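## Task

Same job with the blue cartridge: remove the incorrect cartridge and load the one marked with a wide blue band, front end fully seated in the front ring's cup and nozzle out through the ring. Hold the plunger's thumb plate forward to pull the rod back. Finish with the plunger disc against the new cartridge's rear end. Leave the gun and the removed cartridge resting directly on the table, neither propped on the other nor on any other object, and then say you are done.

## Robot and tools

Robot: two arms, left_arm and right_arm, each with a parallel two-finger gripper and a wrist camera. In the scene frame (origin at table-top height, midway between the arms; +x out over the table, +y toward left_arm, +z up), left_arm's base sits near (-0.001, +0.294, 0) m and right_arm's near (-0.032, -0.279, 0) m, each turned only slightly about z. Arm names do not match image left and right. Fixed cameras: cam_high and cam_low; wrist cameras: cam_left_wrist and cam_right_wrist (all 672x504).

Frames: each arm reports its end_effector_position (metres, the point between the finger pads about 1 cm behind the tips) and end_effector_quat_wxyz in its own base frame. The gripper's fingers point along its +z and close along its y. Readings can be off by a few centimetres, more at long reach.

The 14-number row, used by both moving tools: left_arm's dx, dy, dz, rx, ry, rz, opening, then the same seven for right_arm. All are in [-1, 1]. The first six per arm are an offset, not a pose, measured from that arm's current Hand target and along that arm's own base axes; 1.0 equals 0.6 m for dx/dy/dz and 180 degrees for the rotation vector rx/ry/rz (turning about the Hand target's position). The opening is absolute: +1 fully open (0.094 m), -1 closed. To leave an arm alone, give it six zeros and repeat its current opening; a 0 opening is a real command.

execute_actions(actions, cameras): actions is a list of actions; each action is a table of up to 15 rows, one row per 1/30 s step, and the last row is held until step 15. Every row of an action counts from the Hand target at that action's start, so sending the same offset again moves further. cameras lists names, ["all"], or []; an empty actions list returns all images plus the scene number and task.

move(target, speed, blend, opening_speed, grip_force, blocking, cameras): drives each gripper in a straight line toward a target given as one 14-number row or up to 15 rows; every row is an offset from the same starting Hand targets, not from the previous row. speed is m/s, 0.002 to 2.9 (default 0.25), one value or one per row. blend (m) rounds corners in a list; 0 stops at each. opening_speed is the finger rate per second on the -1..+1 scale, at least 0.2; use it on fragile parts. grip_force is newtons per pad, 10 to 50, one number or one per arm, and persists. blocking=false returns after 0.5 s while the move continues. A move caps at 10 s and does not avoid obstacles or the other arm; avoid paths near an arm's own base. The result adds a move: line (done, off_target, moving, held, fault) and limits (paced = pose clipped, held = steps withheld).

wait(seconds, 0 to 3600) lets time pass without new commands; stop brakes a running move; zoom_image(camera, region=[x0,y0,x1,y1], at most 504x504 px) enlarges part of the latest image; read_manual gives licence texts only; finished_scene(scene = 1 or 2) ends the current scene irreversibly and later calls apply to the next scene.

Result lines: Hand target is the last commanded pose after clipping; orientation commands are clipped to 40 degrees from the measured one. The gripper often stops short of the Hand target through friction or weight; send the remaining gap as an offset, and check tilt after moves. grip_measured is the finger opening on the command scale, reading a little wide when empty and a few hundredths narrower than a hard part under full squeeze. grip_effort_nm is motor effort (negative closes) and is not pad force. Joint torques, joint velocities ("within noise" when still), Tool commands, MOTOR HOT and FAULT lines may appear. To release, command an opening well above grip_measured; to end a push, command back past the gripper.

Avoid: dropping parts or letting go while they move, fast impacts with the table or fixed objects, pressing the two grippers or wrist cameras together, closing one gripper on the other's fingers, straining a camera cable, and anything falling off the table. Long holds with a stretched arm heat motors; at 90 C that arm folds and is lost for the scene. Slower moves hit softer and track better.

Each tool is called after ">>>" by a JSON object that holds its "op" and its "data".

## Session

Scene 1 done. Scene 2.

>>> {"op": "execute_actions", "data": {"actions": []}}

Scene clock: 0.00 s.
left_arm: end_effector_position=(+0.3844, -0.0197, +0.0671) grip_measured=+1.000 grip_effort_nm=n/a end_effector_quat_wxyz=(+0.554, -0.003, +0.831, +0.039) | right_arm: end_effector_position=(+0.3810, +0.0130, +0.0751) grip_measured=+1.000 grip_effort_nm=n/a end_effector_quat_wxyz=(+0.541, -0.043, +0.839, -0.022)
Joint positions: left_arm=[-0.139 1.594 0.334 0.859 -0.195 -0.016 0.094] | right_arm=[0.051 1.498 0.347 0.726 0.036 -0.076 0.094]
Joint velocities: within noise
Joint torques (N m): no reading
Heat: left arm: 25 °C; right arm: 25 °C.
Hand target: left_arm +0.3880, -0.0202, +0.0747; +0.564, -0.004, +0.825, +0.037 | right_arm +0.3836, +0.0132, +0.0804; +0.548, -0.043, +0.835, -0.022
Tool commands: left_gripper/opening=+1.0 right_gripper/opening=+1.0
camera_calibration:
cam_left_wrist: T_world_to_cam=[[0.05951, -0.99539, -0.07525, -0.03775], [-0.7609, 0.00356, -0.64886, 0.37043], [0.64614, 0.09587, -0.75717, -0.10325]] pos_world=[0.35082, -0.02899, 0.15934]
cam_right_wrist: T_world_to_cam=[[0.04658, -0.99366, 0.10234, -0.01593], [-0.74538, -0.10278, -0.65867, 0.37512], [0.66501, -0.0456, -0.74544, -0.11142]] pos_world=[0.35444, 0.01764, 0.16565]

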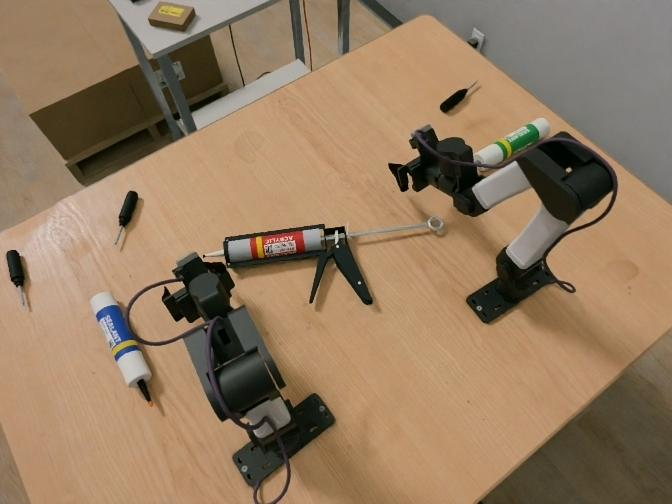

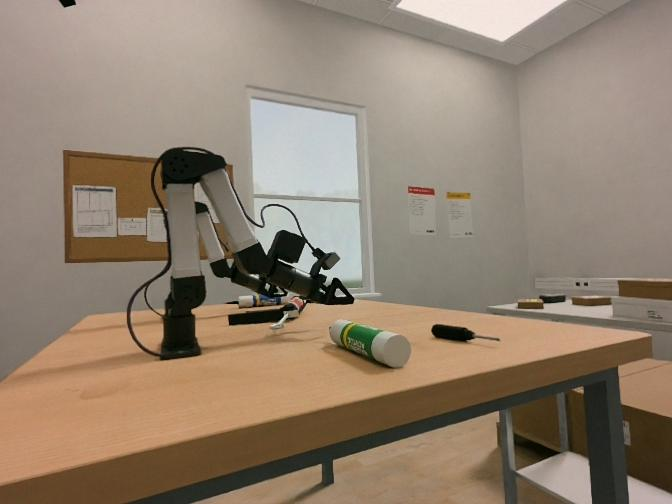

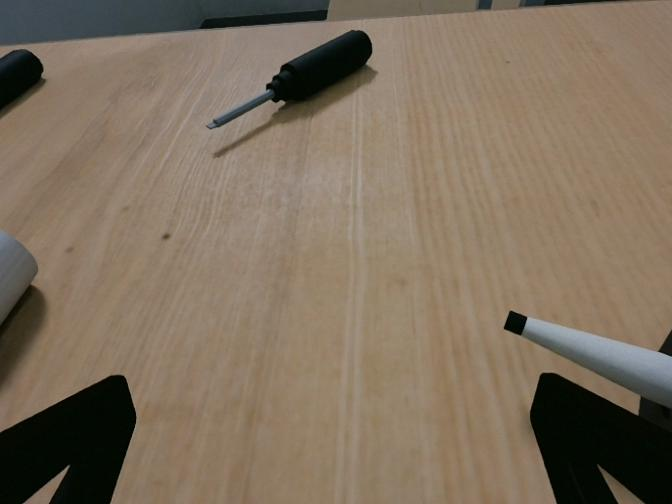

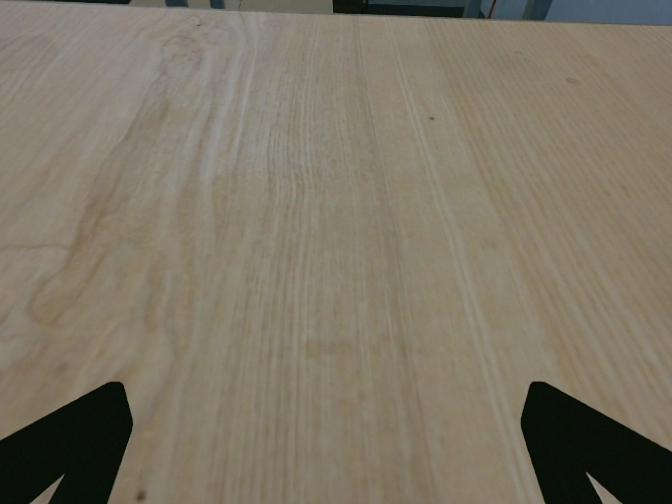

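>>> {"op": "move", "data": {"target": [[0,0,0.15,0.03,0.15,-0.05,1,0,0,0.12,-0.07,0.12,0.1,0.5],[-0.18,-0.567,0.175,0.080,0.379,-0.156,0.5,-0.239,0.095,0.116,-0.189,0.334,0.282,0]], "speed": 0.35, "blend": [0.03,0], "cameras": ["cam_left_wrist","cam_right_wrist","cam_high"]}}

Scene clock: 5.80 s.
left_arm: end_effector_position=(+0.2780, -0.3596, +0.1781) grip_measured=+0.503 grip_effort_nm=-0.15 end_effector_quat_wxyz=(+0.073, +0.277, +0.957, -0.048) | right_arm: end_effector_position=(+0.2359, +0.0691, +0.1446) grip_measured=+0.001 grip_effort_nm=-0.08 end_effector_quat_wxyz=(-0.004, -0.518, +0.855, +0.005)
Joint positions: left_arm=[-0.916 2.215 2.373 -1.553 -0.009 -0.353 0.071] | right_arm=[0.28 1.482 1.306 -1.405 -0.007 -0.809 0.047]
Joint torques (N m): left_arm=[0.46 -10.48 8.36 0.78 0.09 0.02] | right_arm=[0.99 -3.85 7.91 0.38 0.04 -0.16]
Heat: left arm: 25 °C; right arm: 26 °C.
Hand target: left_arm +0.2801, -0.3603, +0.1796; -0.001, +0.271, +0.963, +0.000 | right_arm +0.2401, +0.0702, +0.1499; +0.000, -0.526, +0.850, +0.000
Off the commanded pose: left_arm 0.003 m, 10 deg | right_arm 0.007 m, 1 deg.
joint sent to its limit (left arm) — joint 4 (wrist pitch), lower limit. The joint targets are off in orientation, not in position.
move: off_target (left_arm); target 2's new opening was sent with left_arm's hand 0.003 m and 10 deg from that target
cam_left_wrist: T_world_to_cam=[[-0.54132, -0.84012, 0.03417, -0.15801], [-0.7972, 0.52573, 0.29677, 0.39208], [-0.26729, 0.13341, -0.95434, 0.38467]] pos_world=[0.32985, -0.3902, 0.25615]
cam_right_wrist: T_world_to_cam=[[0.89353, -0.44899, -0.0021, -0.18283], [-0.4088, -0.81545, 0.40978, 0.13383], [-0.1857, -0.3653, -0.91218, 0.28627]] pos_world=[0.27124, 0.13161, 0.2059]
Images, in order (width x height): cam_high 672x504, cam_left_wrist 672x504, cam_right_wrist 672x504.

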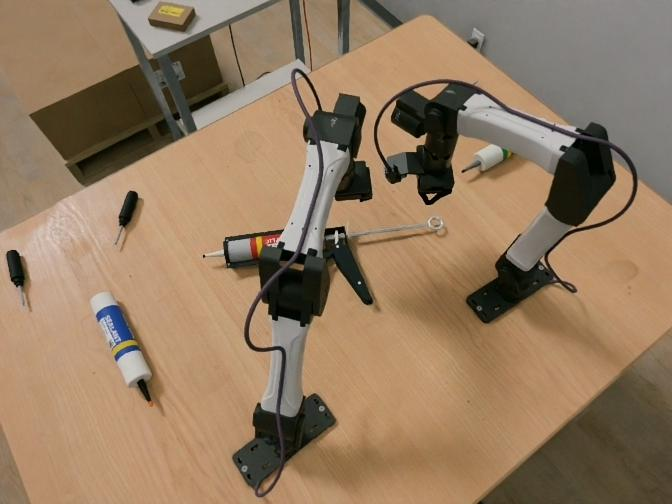

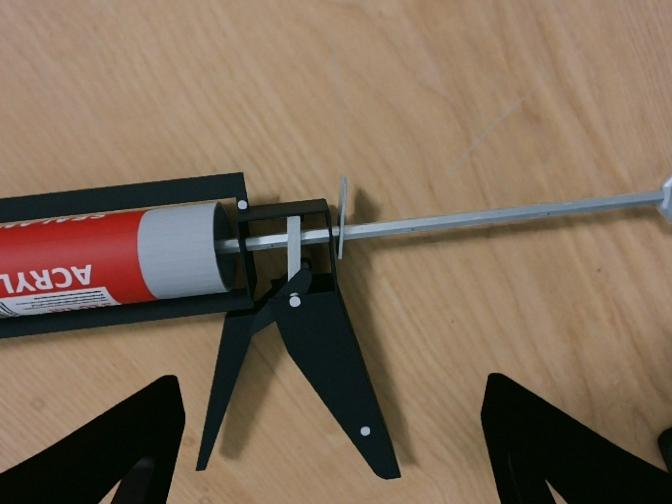

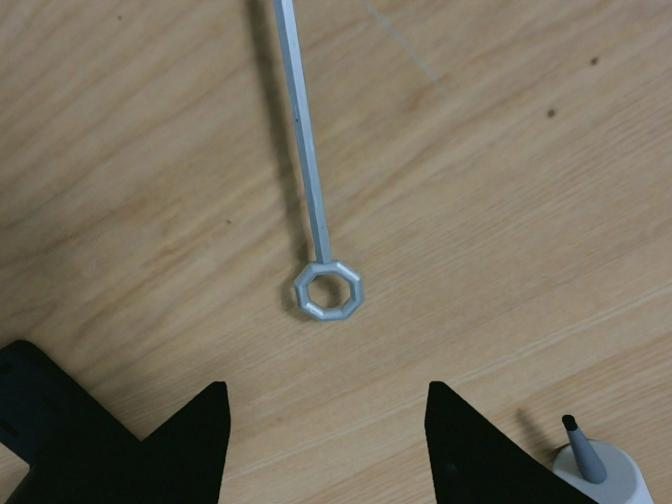

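>>> {"op": "move", "data": {"target": [[0.031,-0.0425,-0.13,0,0,0.033,-0.45,-0.011,0.0007,-0.1,0,0,0.036,0],[0.031,-0.0425,-0.15,0,0,0.033,-0.45,-0.011,0.0007,-0.21,0,0,0.036,0]], "speed": 0.2, "blend": [0.01,0], "cameras": ["cam_left_wrist","cam_right_wrist"]}}

Scene clock: 8.47 s.
left_arm: end_effector_position=(+0.2967, -0.3842, +0.0904) grip_measured=-0.447 grip_effort_nm=-0.15 end_effector_quat_wxyz=(+0.019, +0.227, +0.974, -0.010) | right_arm: end_effector_position=(+0.2343, +0.0705, +0.0274) grip_measured=+0.001 grip_effort_nm=-0.08 end_effector_quat_wxyz=(+0.002, -0.565, +0.825, +0.002)
Joint positions: left_arm=[-0.916 2.501 2.53 -1.557 -0.008 -0.459 0.026] | right_arm=[0.289 1.545 0.888 -0.911 -0.005 -0.913 0.047]
Joint torques (N m): left_arm=[0.32 -12.01 8.36 0.5 0.09 0.01] | right_arm=[1.02 -4.08 4.57 0.63 0.02 -0.17]
Heat: left arm: 26 °C; right arm: 26 °C.
Hand target: left_arm +0.2987, -0.3858, +0.0896; -0.001, +0.221, +0.975, +0.000 | right_arm +0.2336, +0.0706, +0.0239; +0.000, -0.574, +0.819, +0.000
Off the commanded pose: left_arm 0.003 m, 3 deg | right_arm 0.004 m, 1 deg.
joint sent to its limit (left arm) — joint 4 (wrist pitch), lower limit. The joint targets are off in orientation, not in position.
move: off_target (left_arm)
cam_left_wrist: T_world_to_cam=[[-0.44841, -0.89381, -0.00543, -0.21024], [-0.81432, 0.40601, 0.41479, 0.39442], [-0.36854, 0.19041, -0.9099, 0.35733]] pos_world=[0.3586, -0.41609, 0.16039]
cam_right_wrist: T_world_to_cam=[[0.93812, -0.34617, 0.00987, -0.19906], [-0.32063, -0.85742, 0.40253, 0.16489], [-0.13088, -0.38078, -0.91536, 0.16793]] pos_world=[0.26159, 0.13641, 0.08931]

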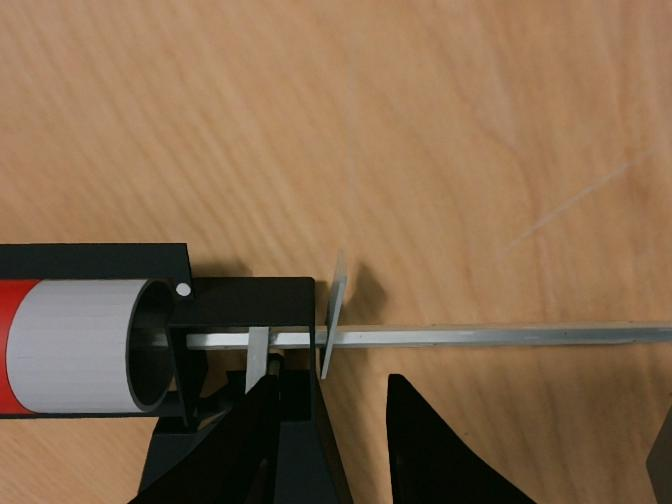

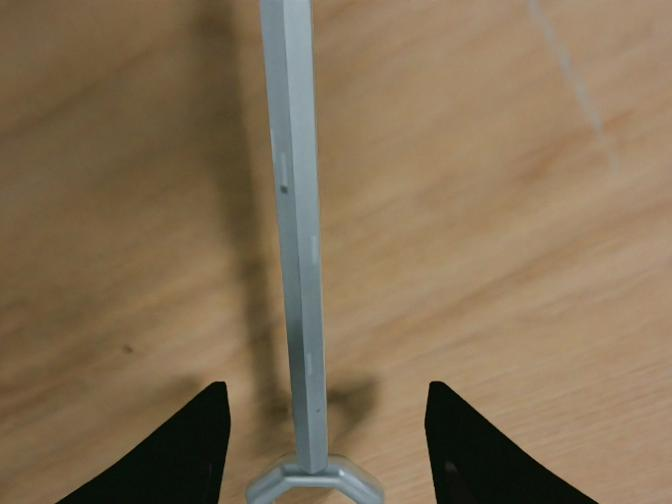

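>>> {"op": "move", "data": {"target": [[0.018,-0.0137,0,0,0,0,-0.45,-0.0055,0.002,0,0,0,0.03,0],[0.018,-0.0137,-0.055,0,0,0,-0.45,-0.0055,0.002,0,0,0,0.03,0]], "speed": 0.15, "cameras": ["cam_left_wrist","cam_right_wrist"]}}

Scene clock: 10.67 s.
left_arm: end_effector_position=(+0.3066, -0.3926, +0.0524) grip_measured=-0.447 grip_effort_nm=-0.15 end_effector_quat_wxyz=(+0.005, +0.224, +0.975, +0.000) | right_arm: end_effector_position=(+0.2313, +0.0716, +0.0254) grip_measured=+0.001 grip_effort_nm=-0.08 end_effector_quat_wxyz=(-0.001, -0.603, +0.798, +0.003)
Joint positions: left_arm=[-0.91 2.635 2.63 -1.558 -0.007 -0.459 0.026] | right_arm=[0.297 1.545 0.88 -0.909 -0.005 -0.998 0.047]
Joint torques (N m): left_arm=[0.64 -13.7 8.39 0.43 0.1 0.07] | right_arm=[1.09 -4.83 4.41 0.61 0.02 -0.17]
Heat: left arm: 27 °C; right arm: 26 °C.
Hand target: left_arm +0.3095, -0.3940, +0.0566; -0.001, +0.221, +0.975, +0.000 | right_arm +0.2302, +0.0718, +0.0239; +0.000, -0.612, +0.791, +0.000
Off the commanded pose: left_arm 0.005 m, 1 deg | right_arm 0.002 m, 1 deg.
joint sent to its limit (left arm) — joint 4 (wrist pitch), lower limit. The joint targets still meet the commanded pose.
move: done
cam_left_wrist: T_world_to_cam=[[-0.44359, -0.89601, -0.01992, -0.21511], [-0.80726, 0.3898, 0.44317, 0.41155], [-0.38932, 0.21266, -0.89622, 0.34231]] pos_world=[0.37007, -0.42596, 0.12012]
cam_right_wrist: T_world_to_cam=[[0.96639, -0.25704, 0.00455, -0.20857], [-0.23671, -0.88274, 0.40587, 0.14795], [-0.10031, -0.39331, -0.91392, 0.15998]] pos_world=[0.25263, 0.13991, 0.08711]

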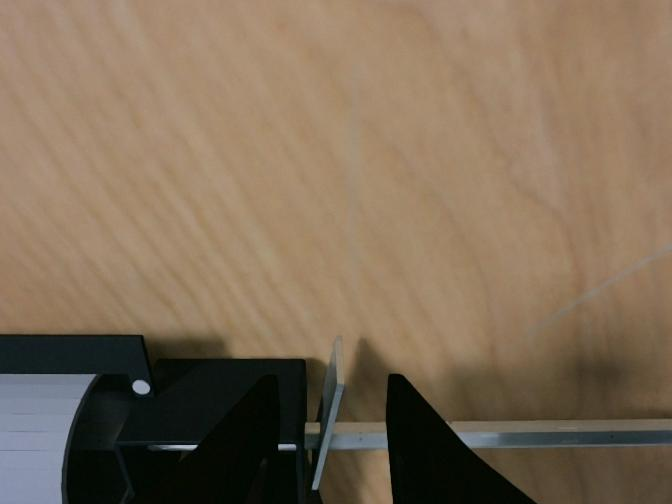

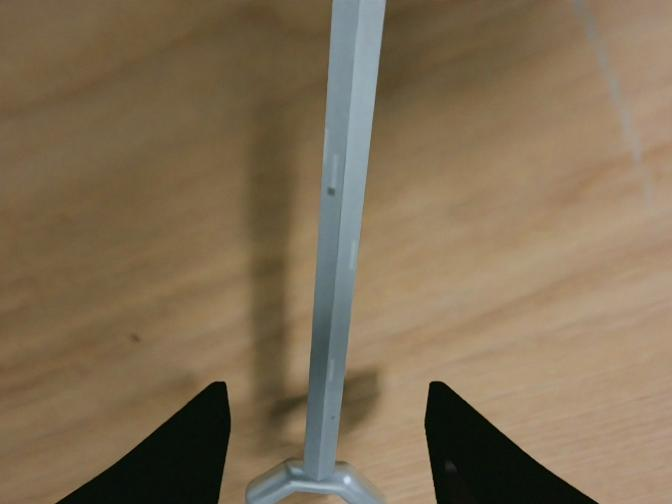

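>>> {"op": "move", "data": {"target": [[0.011,-0.0105,0,0,0,0,-0.45,-0.001,0,0,0,0,-0.015,0],[0.011,-0.0105,-0.033,0,0,0,-0.45,-0.001,0,0,0,0,-0.015,-1]], "speed": 0.12, "cameras": ["cam_left_wrist","cam_right_wrist","cam_low"]}}

Scene clock: 13.30 s.
left_arm: end_effector_position=(+0.3122, -0.3999, +0.0348) grip_measured=-0.447 grip_effort_nm=-0.14 end_effector_quat_wxyz=(+0.006, +0.224, +0.975, +0.000) | right_arm: end_effector_position=(+0.2332, +0.0711, +0.0253) grip_measured=-0.875 grip_effort_nm=-1.02 end_effector_quat_wxyz=(+0.002, -0.589, +0.808, -0.001)
Joint positions: left_arm=[-0.91 2.711 2.708 -1.558 -0.007 -0.459 0.026] | right_arm=[0.297 1.545 0.879 -0.902 0.001 -0.964 0.006]
Joint torques (N m): left_arm=[0.7 -13.61 8.43 0.44 0.09 0.1] | right_arm=[1.14 -5.03 4.26 0.54 -0.04 -0.04]
Heat: left arm: 29 °C; right arm: 26 °C.
Hand target: left_arm +0.3161, -0.4003, +0.0369; -0.001, +0.221, +0.975, +0.000 | right_arm +0.2297, +0.0717, +0.0239; +0.000, -0.593, +0.805, +0.000
Off the commanded pose: left_arm 0.004 m, 1 deg | right_arm 0.004 m, 1 deg.
joint sent to its limit (left arm) — joint 4 (wrist pitch), lower limit. The joint targets still meet the commanded pose.
move: done
cam_left_wrist: T_world_to_cam=[[-0.44362, -0.896, -0.0196, -0.2194], [-0.80741, 0.39009, 0.44262, 0.42699], [-0.38894, 0.21218, -0.8965, 0.32997]] pos_world=[0.37577, -0.43316, 0.10252]
cam_right_wrist: T_world_to_cam=[[0.95669, -0.29079, 0.01335, -0.2061], [-0.27085, -0.87242, 0.40685, 0.15513], [-0.10666, -0.39285, -0.91339, 0.16125]] pos_world=[0.25639, 0.13876, 0.08692]
Images, in order (width x height): cam_low 672x504, cam_left_wrist 672x504, cam_right_wrist 672x504.

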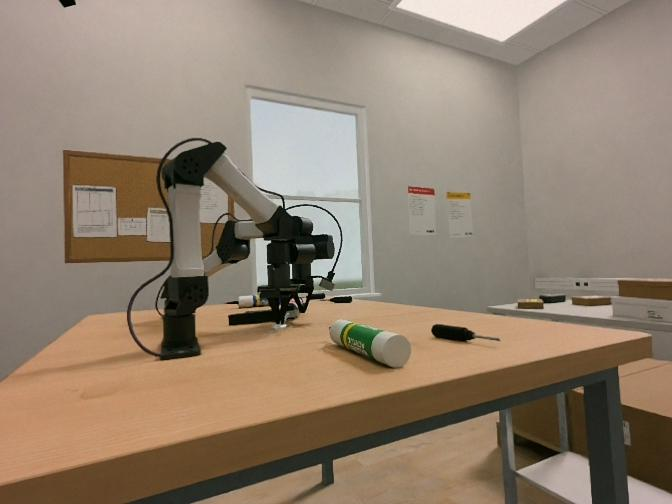

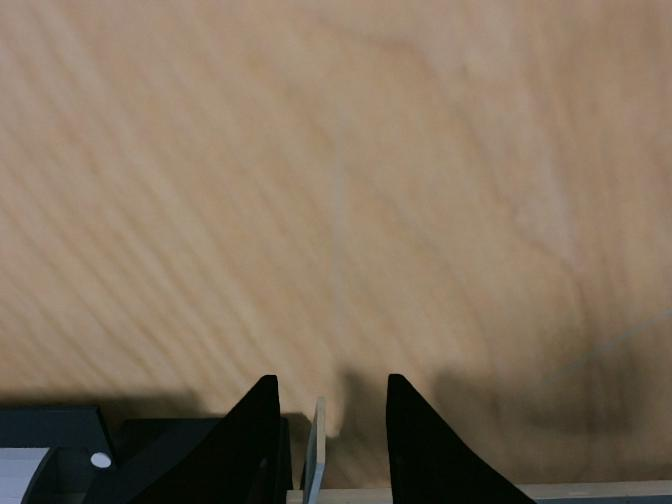

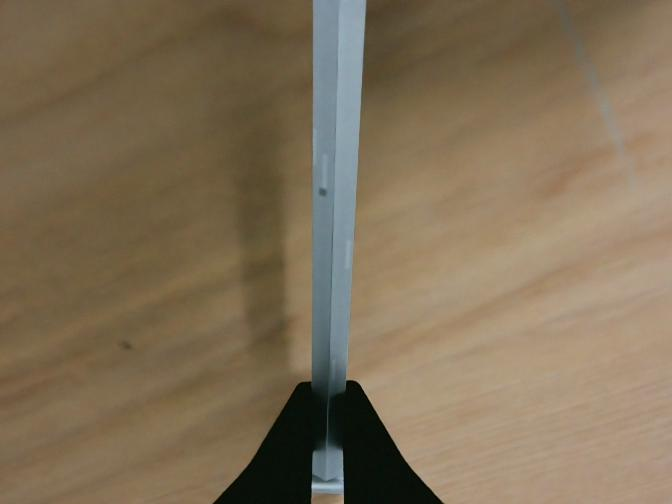

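>>> {"op": "move", "data": {"target": [0.0015,0.003,0.0,0,0,0,-1,0,0,0,0,0,0,-1], "speed": 0.1, "opening_speed": 0.5, "cameras": ["cam_left_wrist"]}}

Scene clock: 14.80 s.
left_arm: end_effector_position=(+0.3148, -0.3979, +0.0348) grip_measured=-0.988 grip_effort_nm=-0.65 end_effector_quat_wxyz=(+0.006, +0.221, +0.975, +0.000) | right_arm: end_effector_position=(+0.2332, +0.0711, +0.0253) grip_measured=-0.875 grip_effort_nm=-1.03 end_effector_quat_wxyz=(+0.002, -0.589, +0.808, -0.001)
Joint positions: left_arm=[-0.904 2.711 2.708 -1.558 -0.007 -0.459 0.001] | right_arm=[0.297 1.545 0.879 -0.902 0.001 -0.964 0.006]
Joint torques (N m): left_arm=[0.46 -13.83 7.9 0.45 0.09 0.14] | right_arm=[1.14 -5.01 4.27 0.54 -0.03 -0.02]
Heat: left arm: 30 °C; right arm: 26 °C.
Hand target: left_arm +0.3170, -0.3985, +0.0369; -0.001, +0.221, +0.975, +0.000 | right_arm +0.2297, +0.0717, +0.0239; +0.000, -0.593, +0.805, +0.000
Off the commanded pose: left_arm 0.003 m, 1 deg | right_arm 0.004 m, 1 deg.
joint sent to its limit (left arm) — joint 4 (wrist pitch), lower limit. The joint targets still meet the commanded pose.
move: done
cam_left_wrist: T_world_to_cam=[[-0.43781, -0.89886, -0.01916, -0.21952], [-0.80979, 0.38498, 0.44276, 0.42697], [-0.3906, 0.20936, -0.89644, 0.32983]] pos_world=[0.37848, -0.43075, 0.10242]

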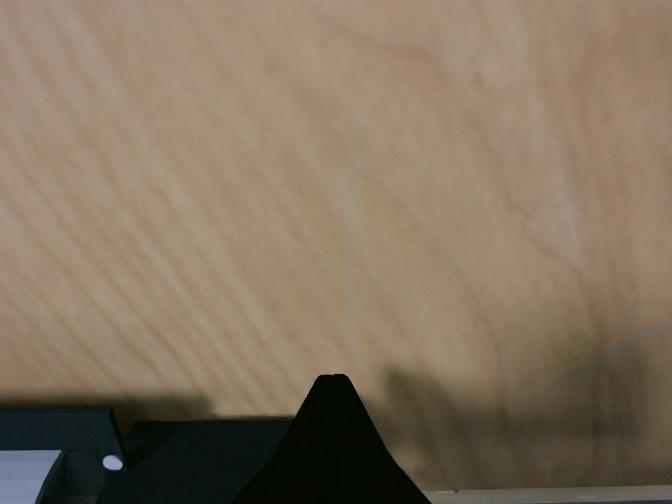

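>>> {"op": "move", "data": {"target": [[0.035,0.076,0.007,0,0,0.11,-1,0,0,0,0,0,0,-1],[0.035,0.076,0.007,0,0,0.11,-1,-0.031,-0.095,0,0,0,0,-1]], "speed": 0.12, "cameras": ["cam_left_wrist","cam_right_wrist"]}}

Scene clock: 18.00 s.
left_arm: end_effector_position=(+0.3222, -0.3760, +0.0155) grip_measured=-0.988 grip_effort_nm=-0.64 end_effector_quat_wxyz=(-0.030, +0.066, +0.997, -0.022) | right_arm: end_effector_position=(+0.2309, +0.0380, +0.0249) grip_measured=-0.875 grip_effort_nm=-1.03 end_effector_quat_wxyz=(+0.048, -0.599, +0.799, +0.017)
Joint positions: left_arm=[-0.837 2.599 2.411 -1.395 0.073 -0.703 0.001] | right_arm=[0.105 1.448 0.785 -0.843 -0.078 -1.178 0.006]
Joint torques (N m): left_arm=[2.63 -19.08 5.71 0.03 -0.58 0.04] | right_arm=[-1.77 -5.38 3.88 -0.09 0.64 -0.16]
Heat: left arm: 34 °C; right arm: 26 °C.
Hand target: left_arm +0.3380, -0.3530, +0.0411; -0.001, +0.050, +0.999, -0.001 | right_arm +0.2111, +0.0147, +0.0240; +0.000, -0.593, +0.805, +0.000
Off the commanded pose: left_arm 0.038 m, 5 deg | right_arm 0.031 m, 6 deg.
move: off_target (left_arm, right_arm)
cam_left_wrist: T_world_to_cam=[[-0.14036, -0.98961, 0.03125, -0.3277], [-0.85421, 0.137, 0.50156, 0.35325], [-0.50063, 0.04371, -0.86456, 0.28359]] pos_world=[0.39772, -0.38508, 0.07824]
cam_right_wrist: T_world_to_cam=[[0.9626, -0.26776, 0.04137, -0.21654], [-0.26672, -0.90968, 0.31835, 0.12853], [-0.04761, -0.31747, -0.94707, 0.132]] pos_world=[0.249, 0.10085, 0.09305]

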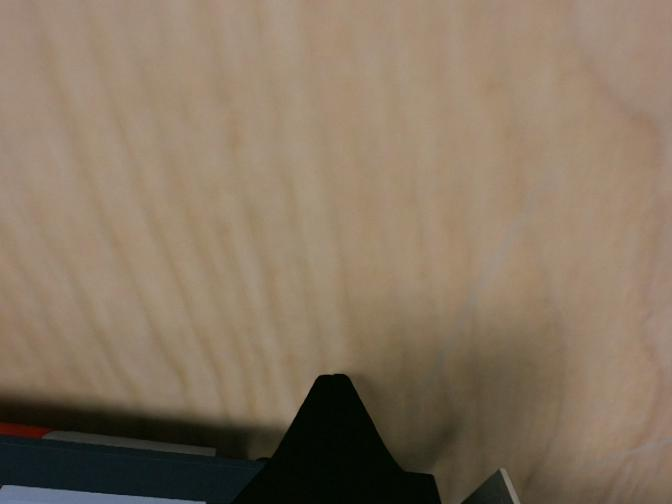

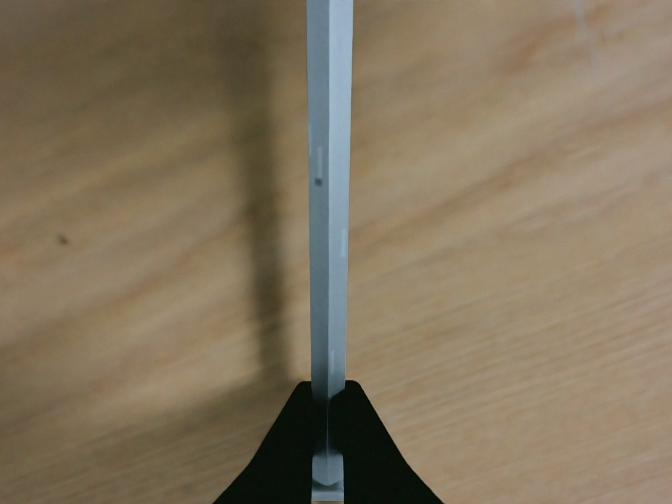

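>>> {"op": "move", "data": {"target": [[0,0,0.12,0,0,0,-0.45,0.025,0.035,0,0,0,0,-1],[-0.035,-0.12,0.15,0,0,-0.11,-0.45,0.025,0.035,0,0,0,0,-1]], "speed": 0.15, "cameras": ["cam_left_wrist","cam_high"]}}

Scene clock: 20.97 s.
left_arm: end_effector_position=(+0.3157, -0.4241, +0.1331) grip_measured=-0.453 grip_effort_nm=0.15 end_effector_quat_wxyz=(+0.092, +0.213, +0.969, -0.089) | right_arm: end_effector_position=(+0.2285, +0.0392, +0.0236) grip_measured=-0.875 grip_effort_nm=-1.03 end_effector_quat_wxyz=(+0.019, -0.598, +0.802, +0.004)
Joint positions: left_arm=[-0.926 2.571 2.812 -1.555 0.015 -0.495 0.026] | right_arm=[0.152 1.477 0.808 -0.873 -0.025 -1.129 0.006]
Joint torques (N m): left_arm=[-0.54 -12.16 8.24 0.97 -0.08 0.15] | right_arm=[1.07 -2.96 6.57 0.25 0.19 0.2]
Heat: left arm: 36 °C; right arm: 27 °C.
Hand target: left_arm +0.3170, -0.4249, +0.1312; -0.001, +0.221, +0.975, -0.001 | right_arm +0.2261, +0.0358, +0.0240; +0.000, -0.593, +0.805, +0.000
Off the commanded pose: left_arm 0.003 m, 15 deg | right_arm 0.004 m, 2 deg.
joint sent to its limit (left arm) — joint 4 (wrist pitch), lower limit. The joint targets are off in orientation, not in position.
move: off_target (left_arm)
cam_left_wrist: T_world_to_cam=[[-0.434, -0.89352, 0.11517, -0.25763], [-0.85945, 0.44897, 0.2445, 0.46351], [-0.27017, 0.00713, -0.96279, 0.30895]] pos_world=[0.37001, -0.4405, 0.2138]
Images, in order (width x height): cam_high 672x504, cam_left_wrist 672x504.

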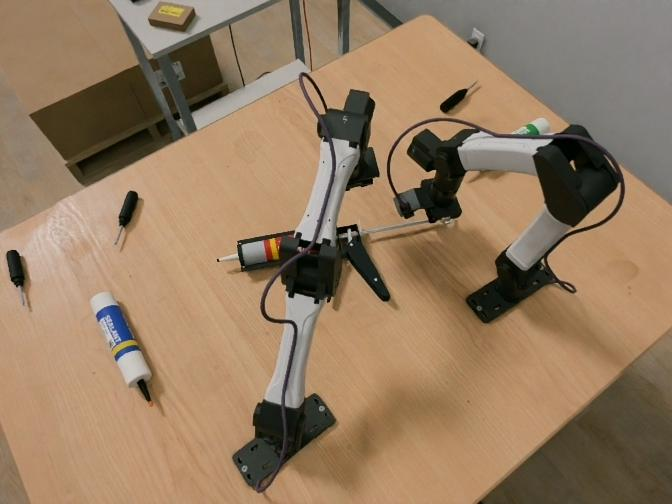

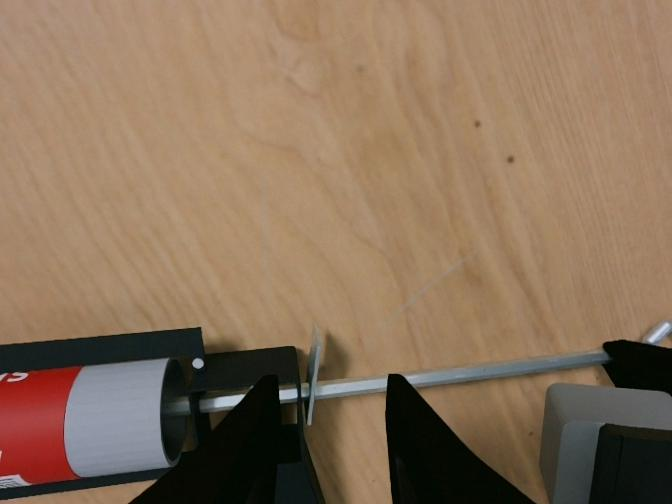

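>>> {"op": "move", "data": {"target": [[0,0,0.12,0,0,0,-0.45,0.003,0.008,0,0,0,0,-1],[0,0,0.12,0,0,0,-0.45,0.003,0.008,0,0,0,0,0],[0.03,0.5,0.12,0,0,0,0,0.003,0.008,0.2,0,0,0,0],[0.072,0.95,0.115,0,0,0,0.9,0.015,0.324,0.21,0,0,-0.429,0.6]], "speed": [0.2,0.2,0.4,0.4], "cameras": ["cam_left_wrist","cam_right_wrist","cam_high"]}}

Scene clock: 31.10 s.
left_arm: end_effector_position=(+0.3564, +0.1425, +0.1971) grip_measured=+0.897 grip_effort_nm=0.15 end_effector_quat_wxyz=(+0.049, +0.215, +0.975, +0.028) | right_arm: end_effector_position=(+0.2321, +0.2272, +0.1460) grip_measured=+0.598 grip_effort_nm=0.08 end_effector_quat_wxyz=(-0.005, +0.034, +0.999, -0.001)
Joint positions: left_arm=[0.385 1.953 2.057 -1.562 0.01 0.819 0.089] | right_arm=[0.771 1.783 1.631 -1.428 -0.007 0.838 0.075]
Joint torques (N m): left_arm=[-0.34 -8.43 8.36 0.72 -0.01 0.16] | right_arm=[0.92 -5.9 7.91 0.36 0.11 0.18]
Heat: left arm: 40 °C; right arm: 28 °C.
Hand target: left_arm +0.3603, +0.1450, +0.2003; -0.001, +0.221, +0.975, +0.000 | right_arm +0.2351, +0.2302, +0.1499; +0.000, +0.039, +0.999, +0.000
Off the commanded pose: left_arm 0.006 m, 7 deg | right_arm 0.006 m, 1 deg.
elbow stopped short (left arm): the move would have taken joint 3 (elbow) straighter than the controller allows.
joint sent to its limit (left arm) — joint 4 (wrist pitch), lower limit. The joint targets are off in orientation, not in position.
move: off_target (left_arm); target 3's new opening was sent with left_arm's hand 0.012 m and 5 deg from that target; target 4's new opening was sent with left_arm's hand 0.006 m and 7 deg from that target
cam_left_wrist: T_world_to_cam=[[-0.42226, -0.90168, -0.09305, 0.297], [-0.85378, 0.36113, 0.37502, 0.21316], [-0.30454, 0.2378, -0.92234, 0.34885]] pos_world=[0.41364, 0.10787, 0.26945]
cam_right_wrist: T_world_to_cam=[[-0.05129, -0.99862, 0.01119, 0.2337], [-0.90717, 0.05127, 0.41763, 0.17811], [-0.41763, 0.01127, -0.90855, 0.31241]] pos_world=[0.30404, 0.22073, 0.20684]
Images, in order (width x height): cam_high 672x504, cam_left_wrist 672x504, cam_right_wrist 672x504.

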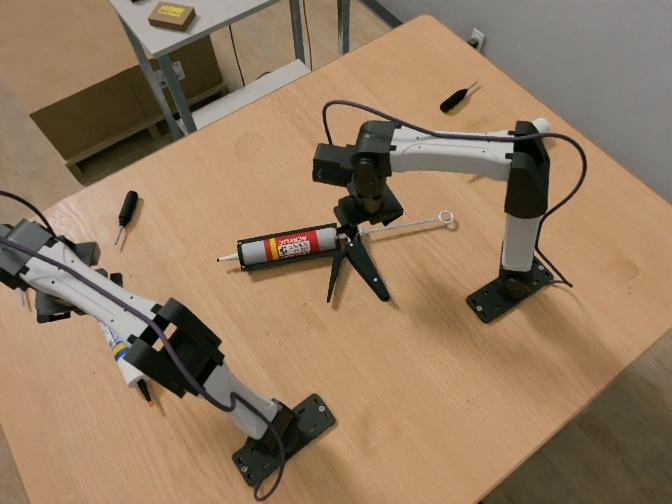

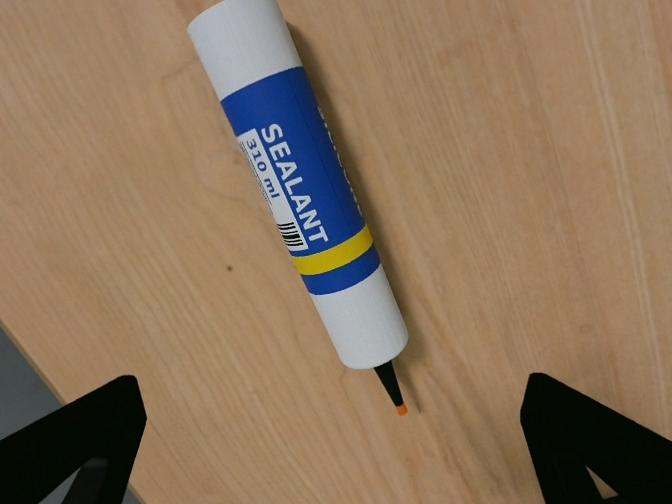

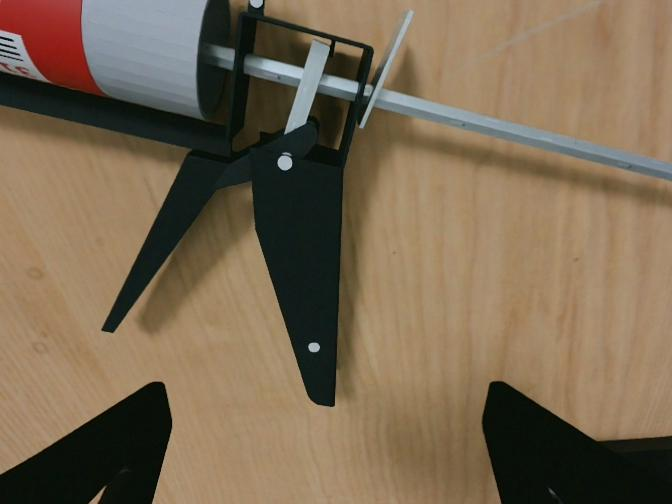

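>>> {"op": "move", "data": {"target": [[0,0.043,-0.1,0,0,0.117,0.9,-0.001,0.019,-0.05,0,0,0.05,0.6],[0,0.043,-0.13,0,0,0.117,0.5,-0.001,0.019,-0.19,0,0,0.05,0.5]], "speed": [0.25,0.15], "cameras": ["cam_left_wrist","cam_right_wrist"]}}

Scene clock: 35.83 s.
left_arm: end_effector_position=(+0.3588, +0.1668, +0.1238) grip_measured=+0.503 grip_effort_nm=-0.15 end_effector_quat_wxyz=(-0.005, +0.044, +0.999, -0.007) | right_arm: end_effector_position=(+0.2350, +0.2411, +0.0391) grip_measured=+0.502 grip_effort_nm=-0.08 end_effector_quat_wxyz=(-0.003, -0.030, +1.000, +0.002)
Joint positions: left_arm=[0.439 2.08 1.949 -1.455 0.008 0.527 0.071] | right_arm=[0.795 1.868 1.31 -1.013 -0.007 0.736 0.071]
Joint torques (N m): left_arm=[0.27 -10.89 5.27 0.72 0 0] | right_arm=[1.09 -6.86 4.81 0.63 0.11 -0.14]
Heat: left arm: 40 °C; right arm: 28 °C.
Hand target: left_arm +0.3602, +0.1708, +0.1223; -0.001, +0.039, +0.999, -0.001 | right_arm +0.2345, +0.2416, +0.0359; +0.000, -0.039, +0.999, +0.000
Off the commanded pose: left_arm 0.005 m, 1 deg | right_arm 0.003 m, 1 deg.
move: done
cam_left_wrist: T_world_to_cam=[[-0.09588, -0.99539, -0.00209, 0.20035], [-0.88383, 0.08417, 0.46017, 0.28035], [-0.45787, 0.04597, -0.88783, 0.35896]] pos_world=[0.43135, 0.15933, 0.1901]
cam_right_wrist: T_world_to_cam=[[0.07481, -0.99718, 0.00509, 0.21932], [-0.90857, -0.06606, 0.41247, 0.25363], [-0.41097, -0.03548, -0.91096, 0.22608]] pos_world=[0.30695, 0.24347, 0.10022]

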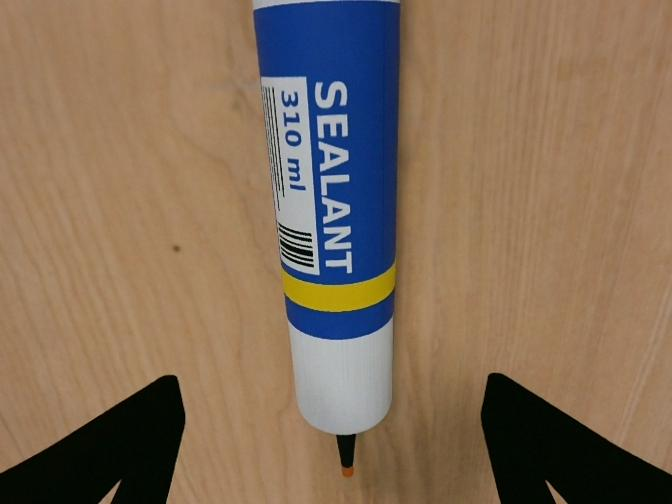

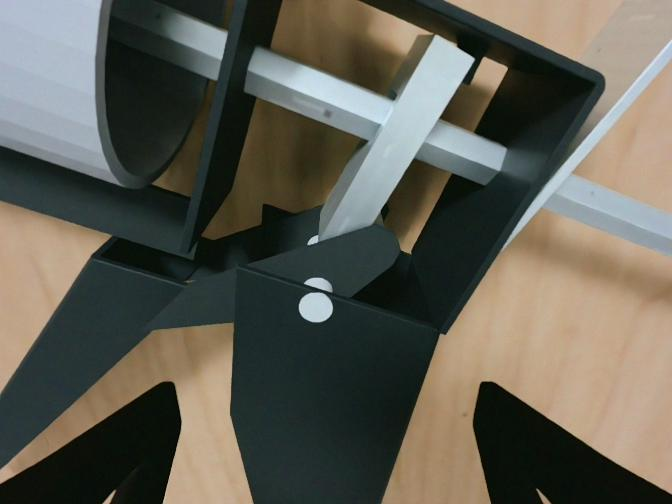

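>>> {"op": "move", "data": {"target": [[0,-0.004,-0.1,0,0,0.013,0.5,0,0,-0.02,0,0,0,0.5],[0,-0.004,-0.186,0,0,0.013,0.5,0,0,-0.02,0,0,0,-0.6],[0,-0.004,-0.186,0,0,0.013,-0.1,0,0,-0.02,0,0,0,-0.6]], "speed": [0.25,0.12,0.1], "cameras": ["cam_left_wrist","cam_right_wrist"]}}

Scene clock: 39.83 s.
left_arm: end_effector_position=(+0.3585, +0.1662, +0.0154) grip_measured=+0.009 grip_effort_nm=-1.03 end_effector_quat_wxyz=(-0.001, +0.021, +1.000, -0.006) | right_arm: end_effector_position=(+0.2365, +0.2409, +0.0285) grip_measured=-0.202 grip_effort_nm=-1.03 end_effector_quat_wxyz=(+0.002, -0.030, +1.000, +0.002)
Joint positions: left_arm=[0.438 2.114 1.567 -1.031 0.009 0.48 0.047] | right_arm=[0.794 1.88 1.281 -0.967 0 0.735 0.038]
Joint torques (N m): left_arm=[-0.17 -10.02 5.52 0.72 -0.03 0.04] | right_arm=[1.11 -6.64 4.64 0.64 0.05 -0.14]
Heat: left arm: 40 °C; right arm: 28 °C.
Hand target: left_arm +0.3602, +0.1684, +0.0106; -0.001, +0.019, +1.000, -0.001 | right_arm +0.2345, +0.2416, +0.0239; +0.000, -0.039, +0.999, +0.000
Off the commanded pose: left_arm 0.006 m, 1 deg | right_arm 0.005 m, 1 deg.
move: done
cam_left_wrist: T_world_to_cam=[[-0.04983, -0.99874, -0.00545, 0.18363], [-0.88979, 0.04192, 0.45443, 0.33926], [-0.45363, 0.02749, -0.89076, 0.26425]] pos_world=[0.43089, 0.16191, 0.08221]
cam_right_wrist: T_world_to_cam=[[0.07478, -0.99718, 0.00648, 0.21897], [-0.912, -0.06577, 0.40489, 0.26031], [-0.40332, -0.03618, -0.91434, 0.21559]] pos_world=[0.30798, 0.24327, 0.09031]

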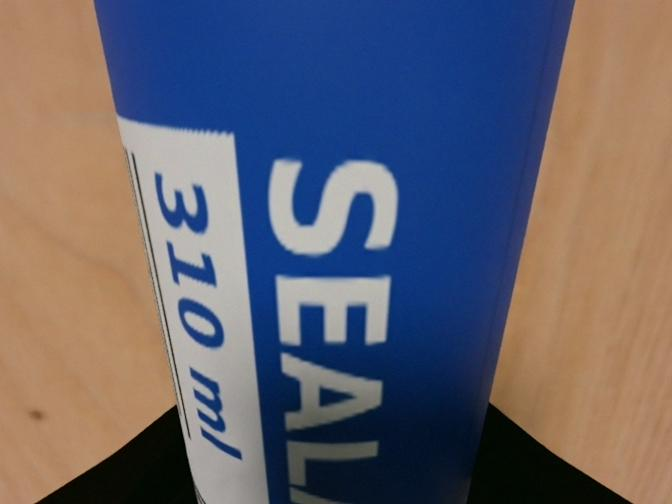

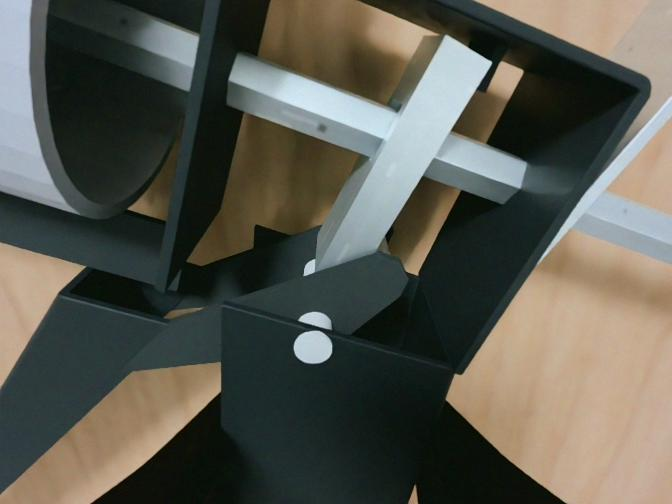

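>>> {"op": "move", "data": {"target": [[-0.05,-0.1,0.2,0,0,0,-0.1,0.2,-0.02,0.003,0,0,-0.15,-0.6],[-0.05,-0.1,0.2,0,0,0,-0.1,0.21,-0.044,0.003,0,0,-0.433,-0.6]], "speed": [0.15,0.15], "cameras": ["cam_right_wrist","cam_high"]}}

Scene clock: 46.80 s.
left_arm: end_effector_position=(+0.3227, +0.1066, +0.1027) grip_measured=+0.009 grip_effort_nm=-1.03 end_effector_quat_wxyz=(-0.038, +0.019, +0.999, -0.017) | right_arm: end_effector_position=(+0.3598, +0.2219, +0.0299) grip_measured=-0.201 grip_effort_nm=-1.03 end_effector_quat_wxyz=(+0.002, +0.580, +0.815, +0.011)
Joint positions: left_arm=[0.323 1.912 1.622 -1.364 0.007 0.36 0.047] | right_arm=[0.55 2.179 1.729 -1.1 -0.006 1.787 0.038]
Joint torques (N m): left_arm=[-0.61 -14.01 9.66 0.16 0.01 0.03] | right_arm=[-0.42 -8.43 5.94 0.32 0.1 0.35]
Heat: left arm: 41 °C; right arm: 29 °C.
Hand target: left_arm +0.3302, +0.1083, +0.1306; -0.001, +0.019, +1.000, -0.001 | right_arm +0.3605, +0.2152, +0.0257; +0.000, +0.598, +0.802, +0.000
Off the commanded pose: left_arm 0.029 m, 5 deg | right_arm 0.008 m, 3 deg.
move: off_target (left_arm, right_arm)
cam_right_wrist: T_world_to_cam=[[-0.93937, -0.34277, -0.00984, 0.41097], [-0.31543, 0.85245, 0.41693, -0.04781], [-0.13452, 0.39475, -0.90889, 0.0733]] pos_world=[0.38083, 0.15269, 0.0906]
Images, in order (width x height): cam_high 672x504, cam_right_wrist 672x504.

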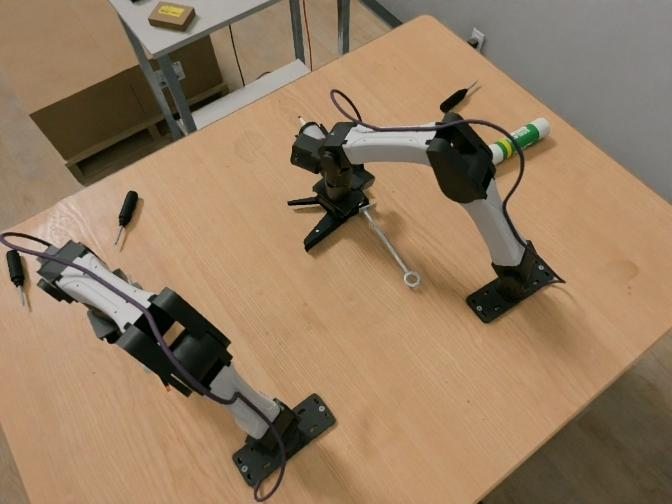

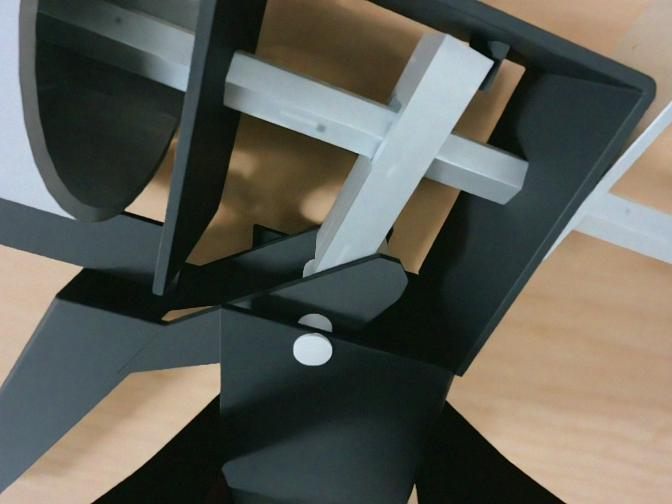

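>>> {"op": "move", "data": {"target": [[0,0,0.0,0,0,0,-0.1,0,0.008,0,0,0,0,-0.6],[0,0,0.0,0,0,0,-0.1,0,0.008,0,0,0,0,0.5],[0,0,0.0,0,0,0,-0.1,0,0.008,0.12,0,0,0,0.5],[0,0,0.0,0,0,0,-0.1,0,0.008,0.14,0,0,0.5,0.5],[0,0,0.0,0,0,0,-0.1,0,0.008,0.12,0,0,0.99,0.5]], "speed": [0.2,0.2,0.25,0.5,0.5], "cameras": ["cam_right_wrist"]}}

Scene clock: 54.07 s.
left_arm: end_effector_position=(+0.3227, +0.1066, +0.1027) grip_measured=+0.009 grip_effort_nm=-1.03 end_effector_quat_wxyz=(-0.038, +0.019, +0.999, -0.017) | right_arm: end_effector_position=(+0.3601, +0.2206, +0.0947) grip_measured=+0.499 grip_effort_nm=0.07 end_effector_quat_wxyz=(+0.006, +0.788, -0.616, -0.002)
Joint positions: left_arm=[0.323 1.912 1.622 -1.364 0.007 0.36 0.047] | right_arm=[0.55 2.192 2.01 -1.401 0.001 -1.264 0.07]
Joint torques (N m): left_arm=[-0.62 -14.02 9.65 0.16 0 0.03] | right_arm=[0.43 -10.63 4.71 0.57 -0.05 -0.16]
Heat: left arm: 43 °C; right arm: 31 °C.
Hand target: left_arm +0.3302, +0.1083, +0.1306; -0.001, +0.019, +1.000, -0.001 | right_arm +0.3605, +0.2200, +0.0978; +0.000, +0.792, -0.611, +0.000
Off the commanded pose: left_arm 0.029 m, 5 deg | right_arm 0.003 m, 1 deg.
move: done
cam_right_wrist: T_world_to_cam=[[0.96658, 0.25636, -0.00202, -0.40778], [0.23433, -0.88028, 0.41255, 0.11105], [0.10398, -0.39924, -0.91093, 0.22235]] pos_world=[0.34501, 0.29106, 0.15591]

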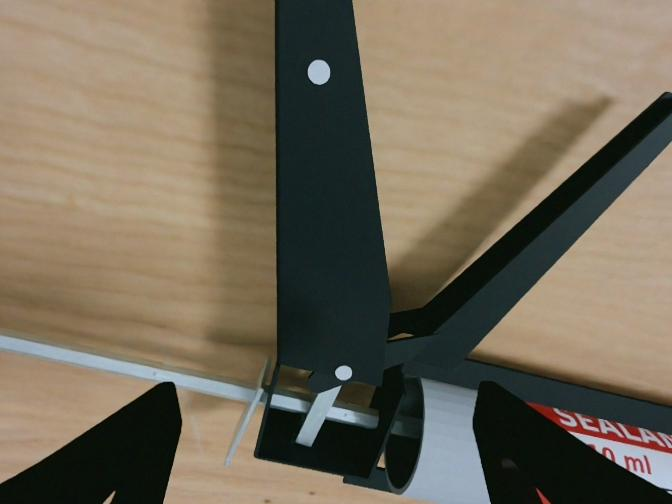

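>>> {"op": "move", "data": {"target": [[0,0,0.0,0,0,0,-0.1,-0.004,0.016,0,0,0,0.01,0.2],[0,0,0.0,0,0,0,-0.1,-0.004,0.016,-0.123,0,0,0.01,0.2],[0,0,0.0,0,0,0,-0.1,-0.004,0.016,-0.123,0,0,0.01,-0.6],[0,0,0.0,0,0,0,-0.1,0.03,0.0,-0.121,0,0,-0.4,-0.6]], "speed": [0.2,0.15,0.2,0.15], "cameras": ["cam_right_wrist","cam_high"]}}

Scene clock: 61.50 s.
left_arm: end_effector_position=(+0.3227, +0.1066, +0.1027) grip_measured=+0.009 grip_effort_nm=-1.03 end_effector_quat_wxyz=(-0.038, +0.019, +0.999, -0.017) | right_arm: end_effector_position=(+0.3744, +0.2309, +0.0491) grip_measured=-0.599 grip_effort_nm=-0.06 end_effector_quat_wxyz=(+0.022, -0.297, +0.954, +0.015)
Joint positions: left_arm=[0.323 1.912 1.622 -1.364 0.007 0.36 0.047] | right_arm=[0.545 2.208 1.853 -1.166 -0.019 -0.058 0.019]
Joint torques (N m): left_arm=[-0.59 -13.97 9.61 0.15 -0.01 0.02] | right_arm=[-0.91 -5.78 5.39 0.74 0.18 0.15]
Heat: left arm: 44 °C; right arm: 31 °C.
Hand target: left_arm +0.3302, +0.1083, +0.1306; -0.001, +0.019, +1.000, -0.001 | right_arm +0.3785, +0.2200, +0.0251; +0.000, -0.282, +0.959, +0.000
Off the commanded pose: left_arm 0.029 m, 5 deg | right_arm 0.027 m, 4 deg.
move: off_target (right_arm); target 3's new opening was sent with right_arm's hand 0.025 m and 1 deg from that target
cam_right_wrist: T_world_to_cam=[[0.58066, -0.81413, -0.00505, -0.03259], [-0.75807, -0.54292, 0.36133, 0.43179], [-0.29691, -0.20598, -0.93242, 0.2898]] pos_world=[0.4323, 0.26759, 0.11403]
Images, in order (width x height): cam_high 672x504, cam_right_wrist 672x504.

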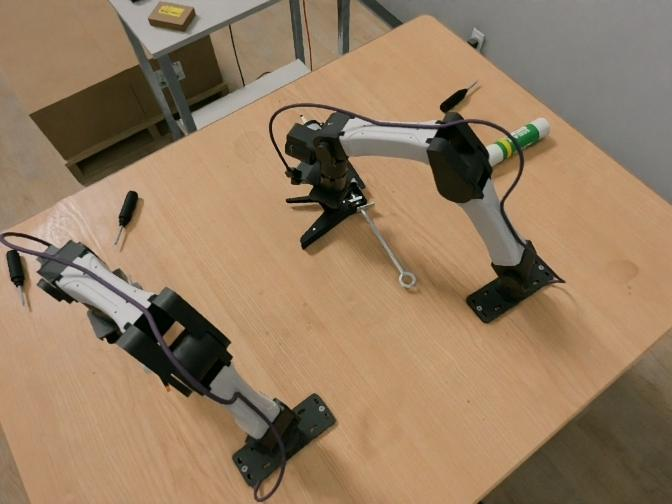

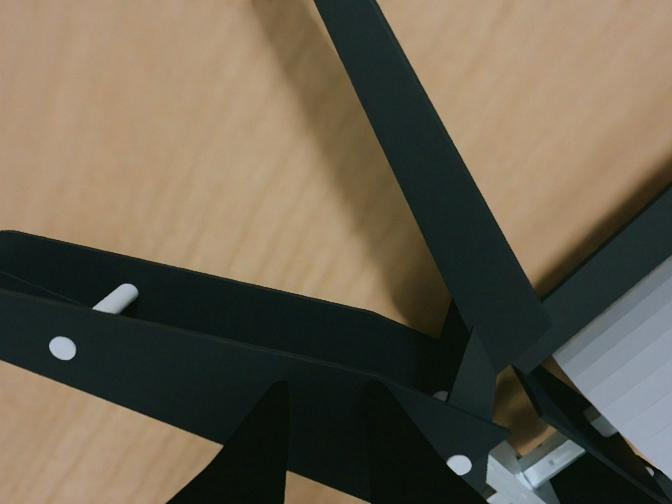

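>>> {"op": "move", "data": {"target": [[0,0,0.0,0,0,0,-0.1,-0.01,0.01,0.1,0,0,0,-0.5],[0,0,0.0,0,0,0,-0.1,-0.034,0.016,0.1,0,0,0.4,0.3]], "speed": [0.2,0.4], "cameras": ["cam_right_wrist"]}}

Scene clock: 65.60 s.
left_arm: end_effector_position=(+0.3227, +0.1066, +0.1027) grip_measured=+0.009 grip_effort_nm=-1.03 end_effector_quat_wxyz=(-0.038, +0.019, +0.999, -0.017) | right_arm: end_effector_position=(+0.3580, +0.2279, +0.0716) grip_measured=+0.298 grip_effort_nm=0.08 end_effector_quat_wxyz=(+0.018, +0.786, -0.618, -0.007)
Joint positions: left_arm=[0.323 1.912 1.622 -1.364 0.007 0.36 0.047] | right_arm=[0.566 2.23 1.979 -1.358 -0.001 -1.242 0.061]
Joint torques (N m): left_arm=[-0.61 -14.02 9.66 0.16 0 0.03] | right_arm=[0.98 -12.75 4.67 0.5 -0.02 -0.17]
Heat: left arm: 45 °C; right arm: 33 °C.
Hand target: left_arm +0.3302, +0.1083, +0.1306; -0.001, +0.019, +1.000, -0.001 | right_arm +0.3581, +0.2297, +0.0851; +0.000, +0.792, -0.610, +0.000
Off the commanded pose: left_arm 0.029 m, 5 deg | right_arm 0.014 m, 2 deg.
move: off_target (right_arm); target 2's new opening was sent with right_arm's hand 0.014 m and 3 deg from that target
cam_right_wrist: T_world_to_cam=[[0.96771, 0.25063, -0.02703, -0.40499], [0.23874, -0.87679, 0.41742, 0.12474], [0.08092, -0.41039, -0.90831, 0.21501]] pos_world=[0.34473, 0.29912, 0.13228]

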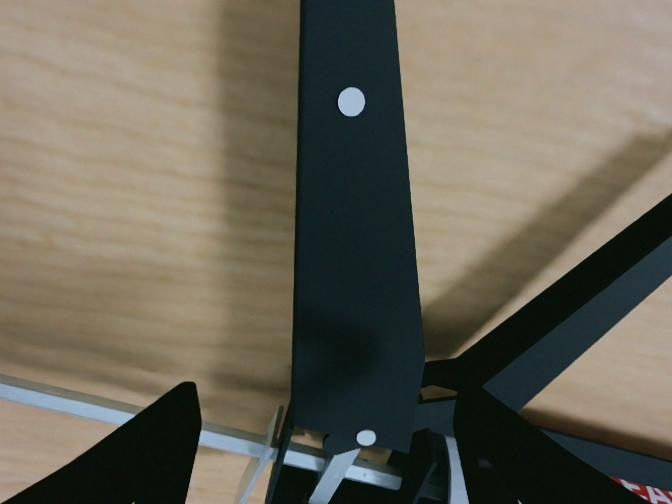

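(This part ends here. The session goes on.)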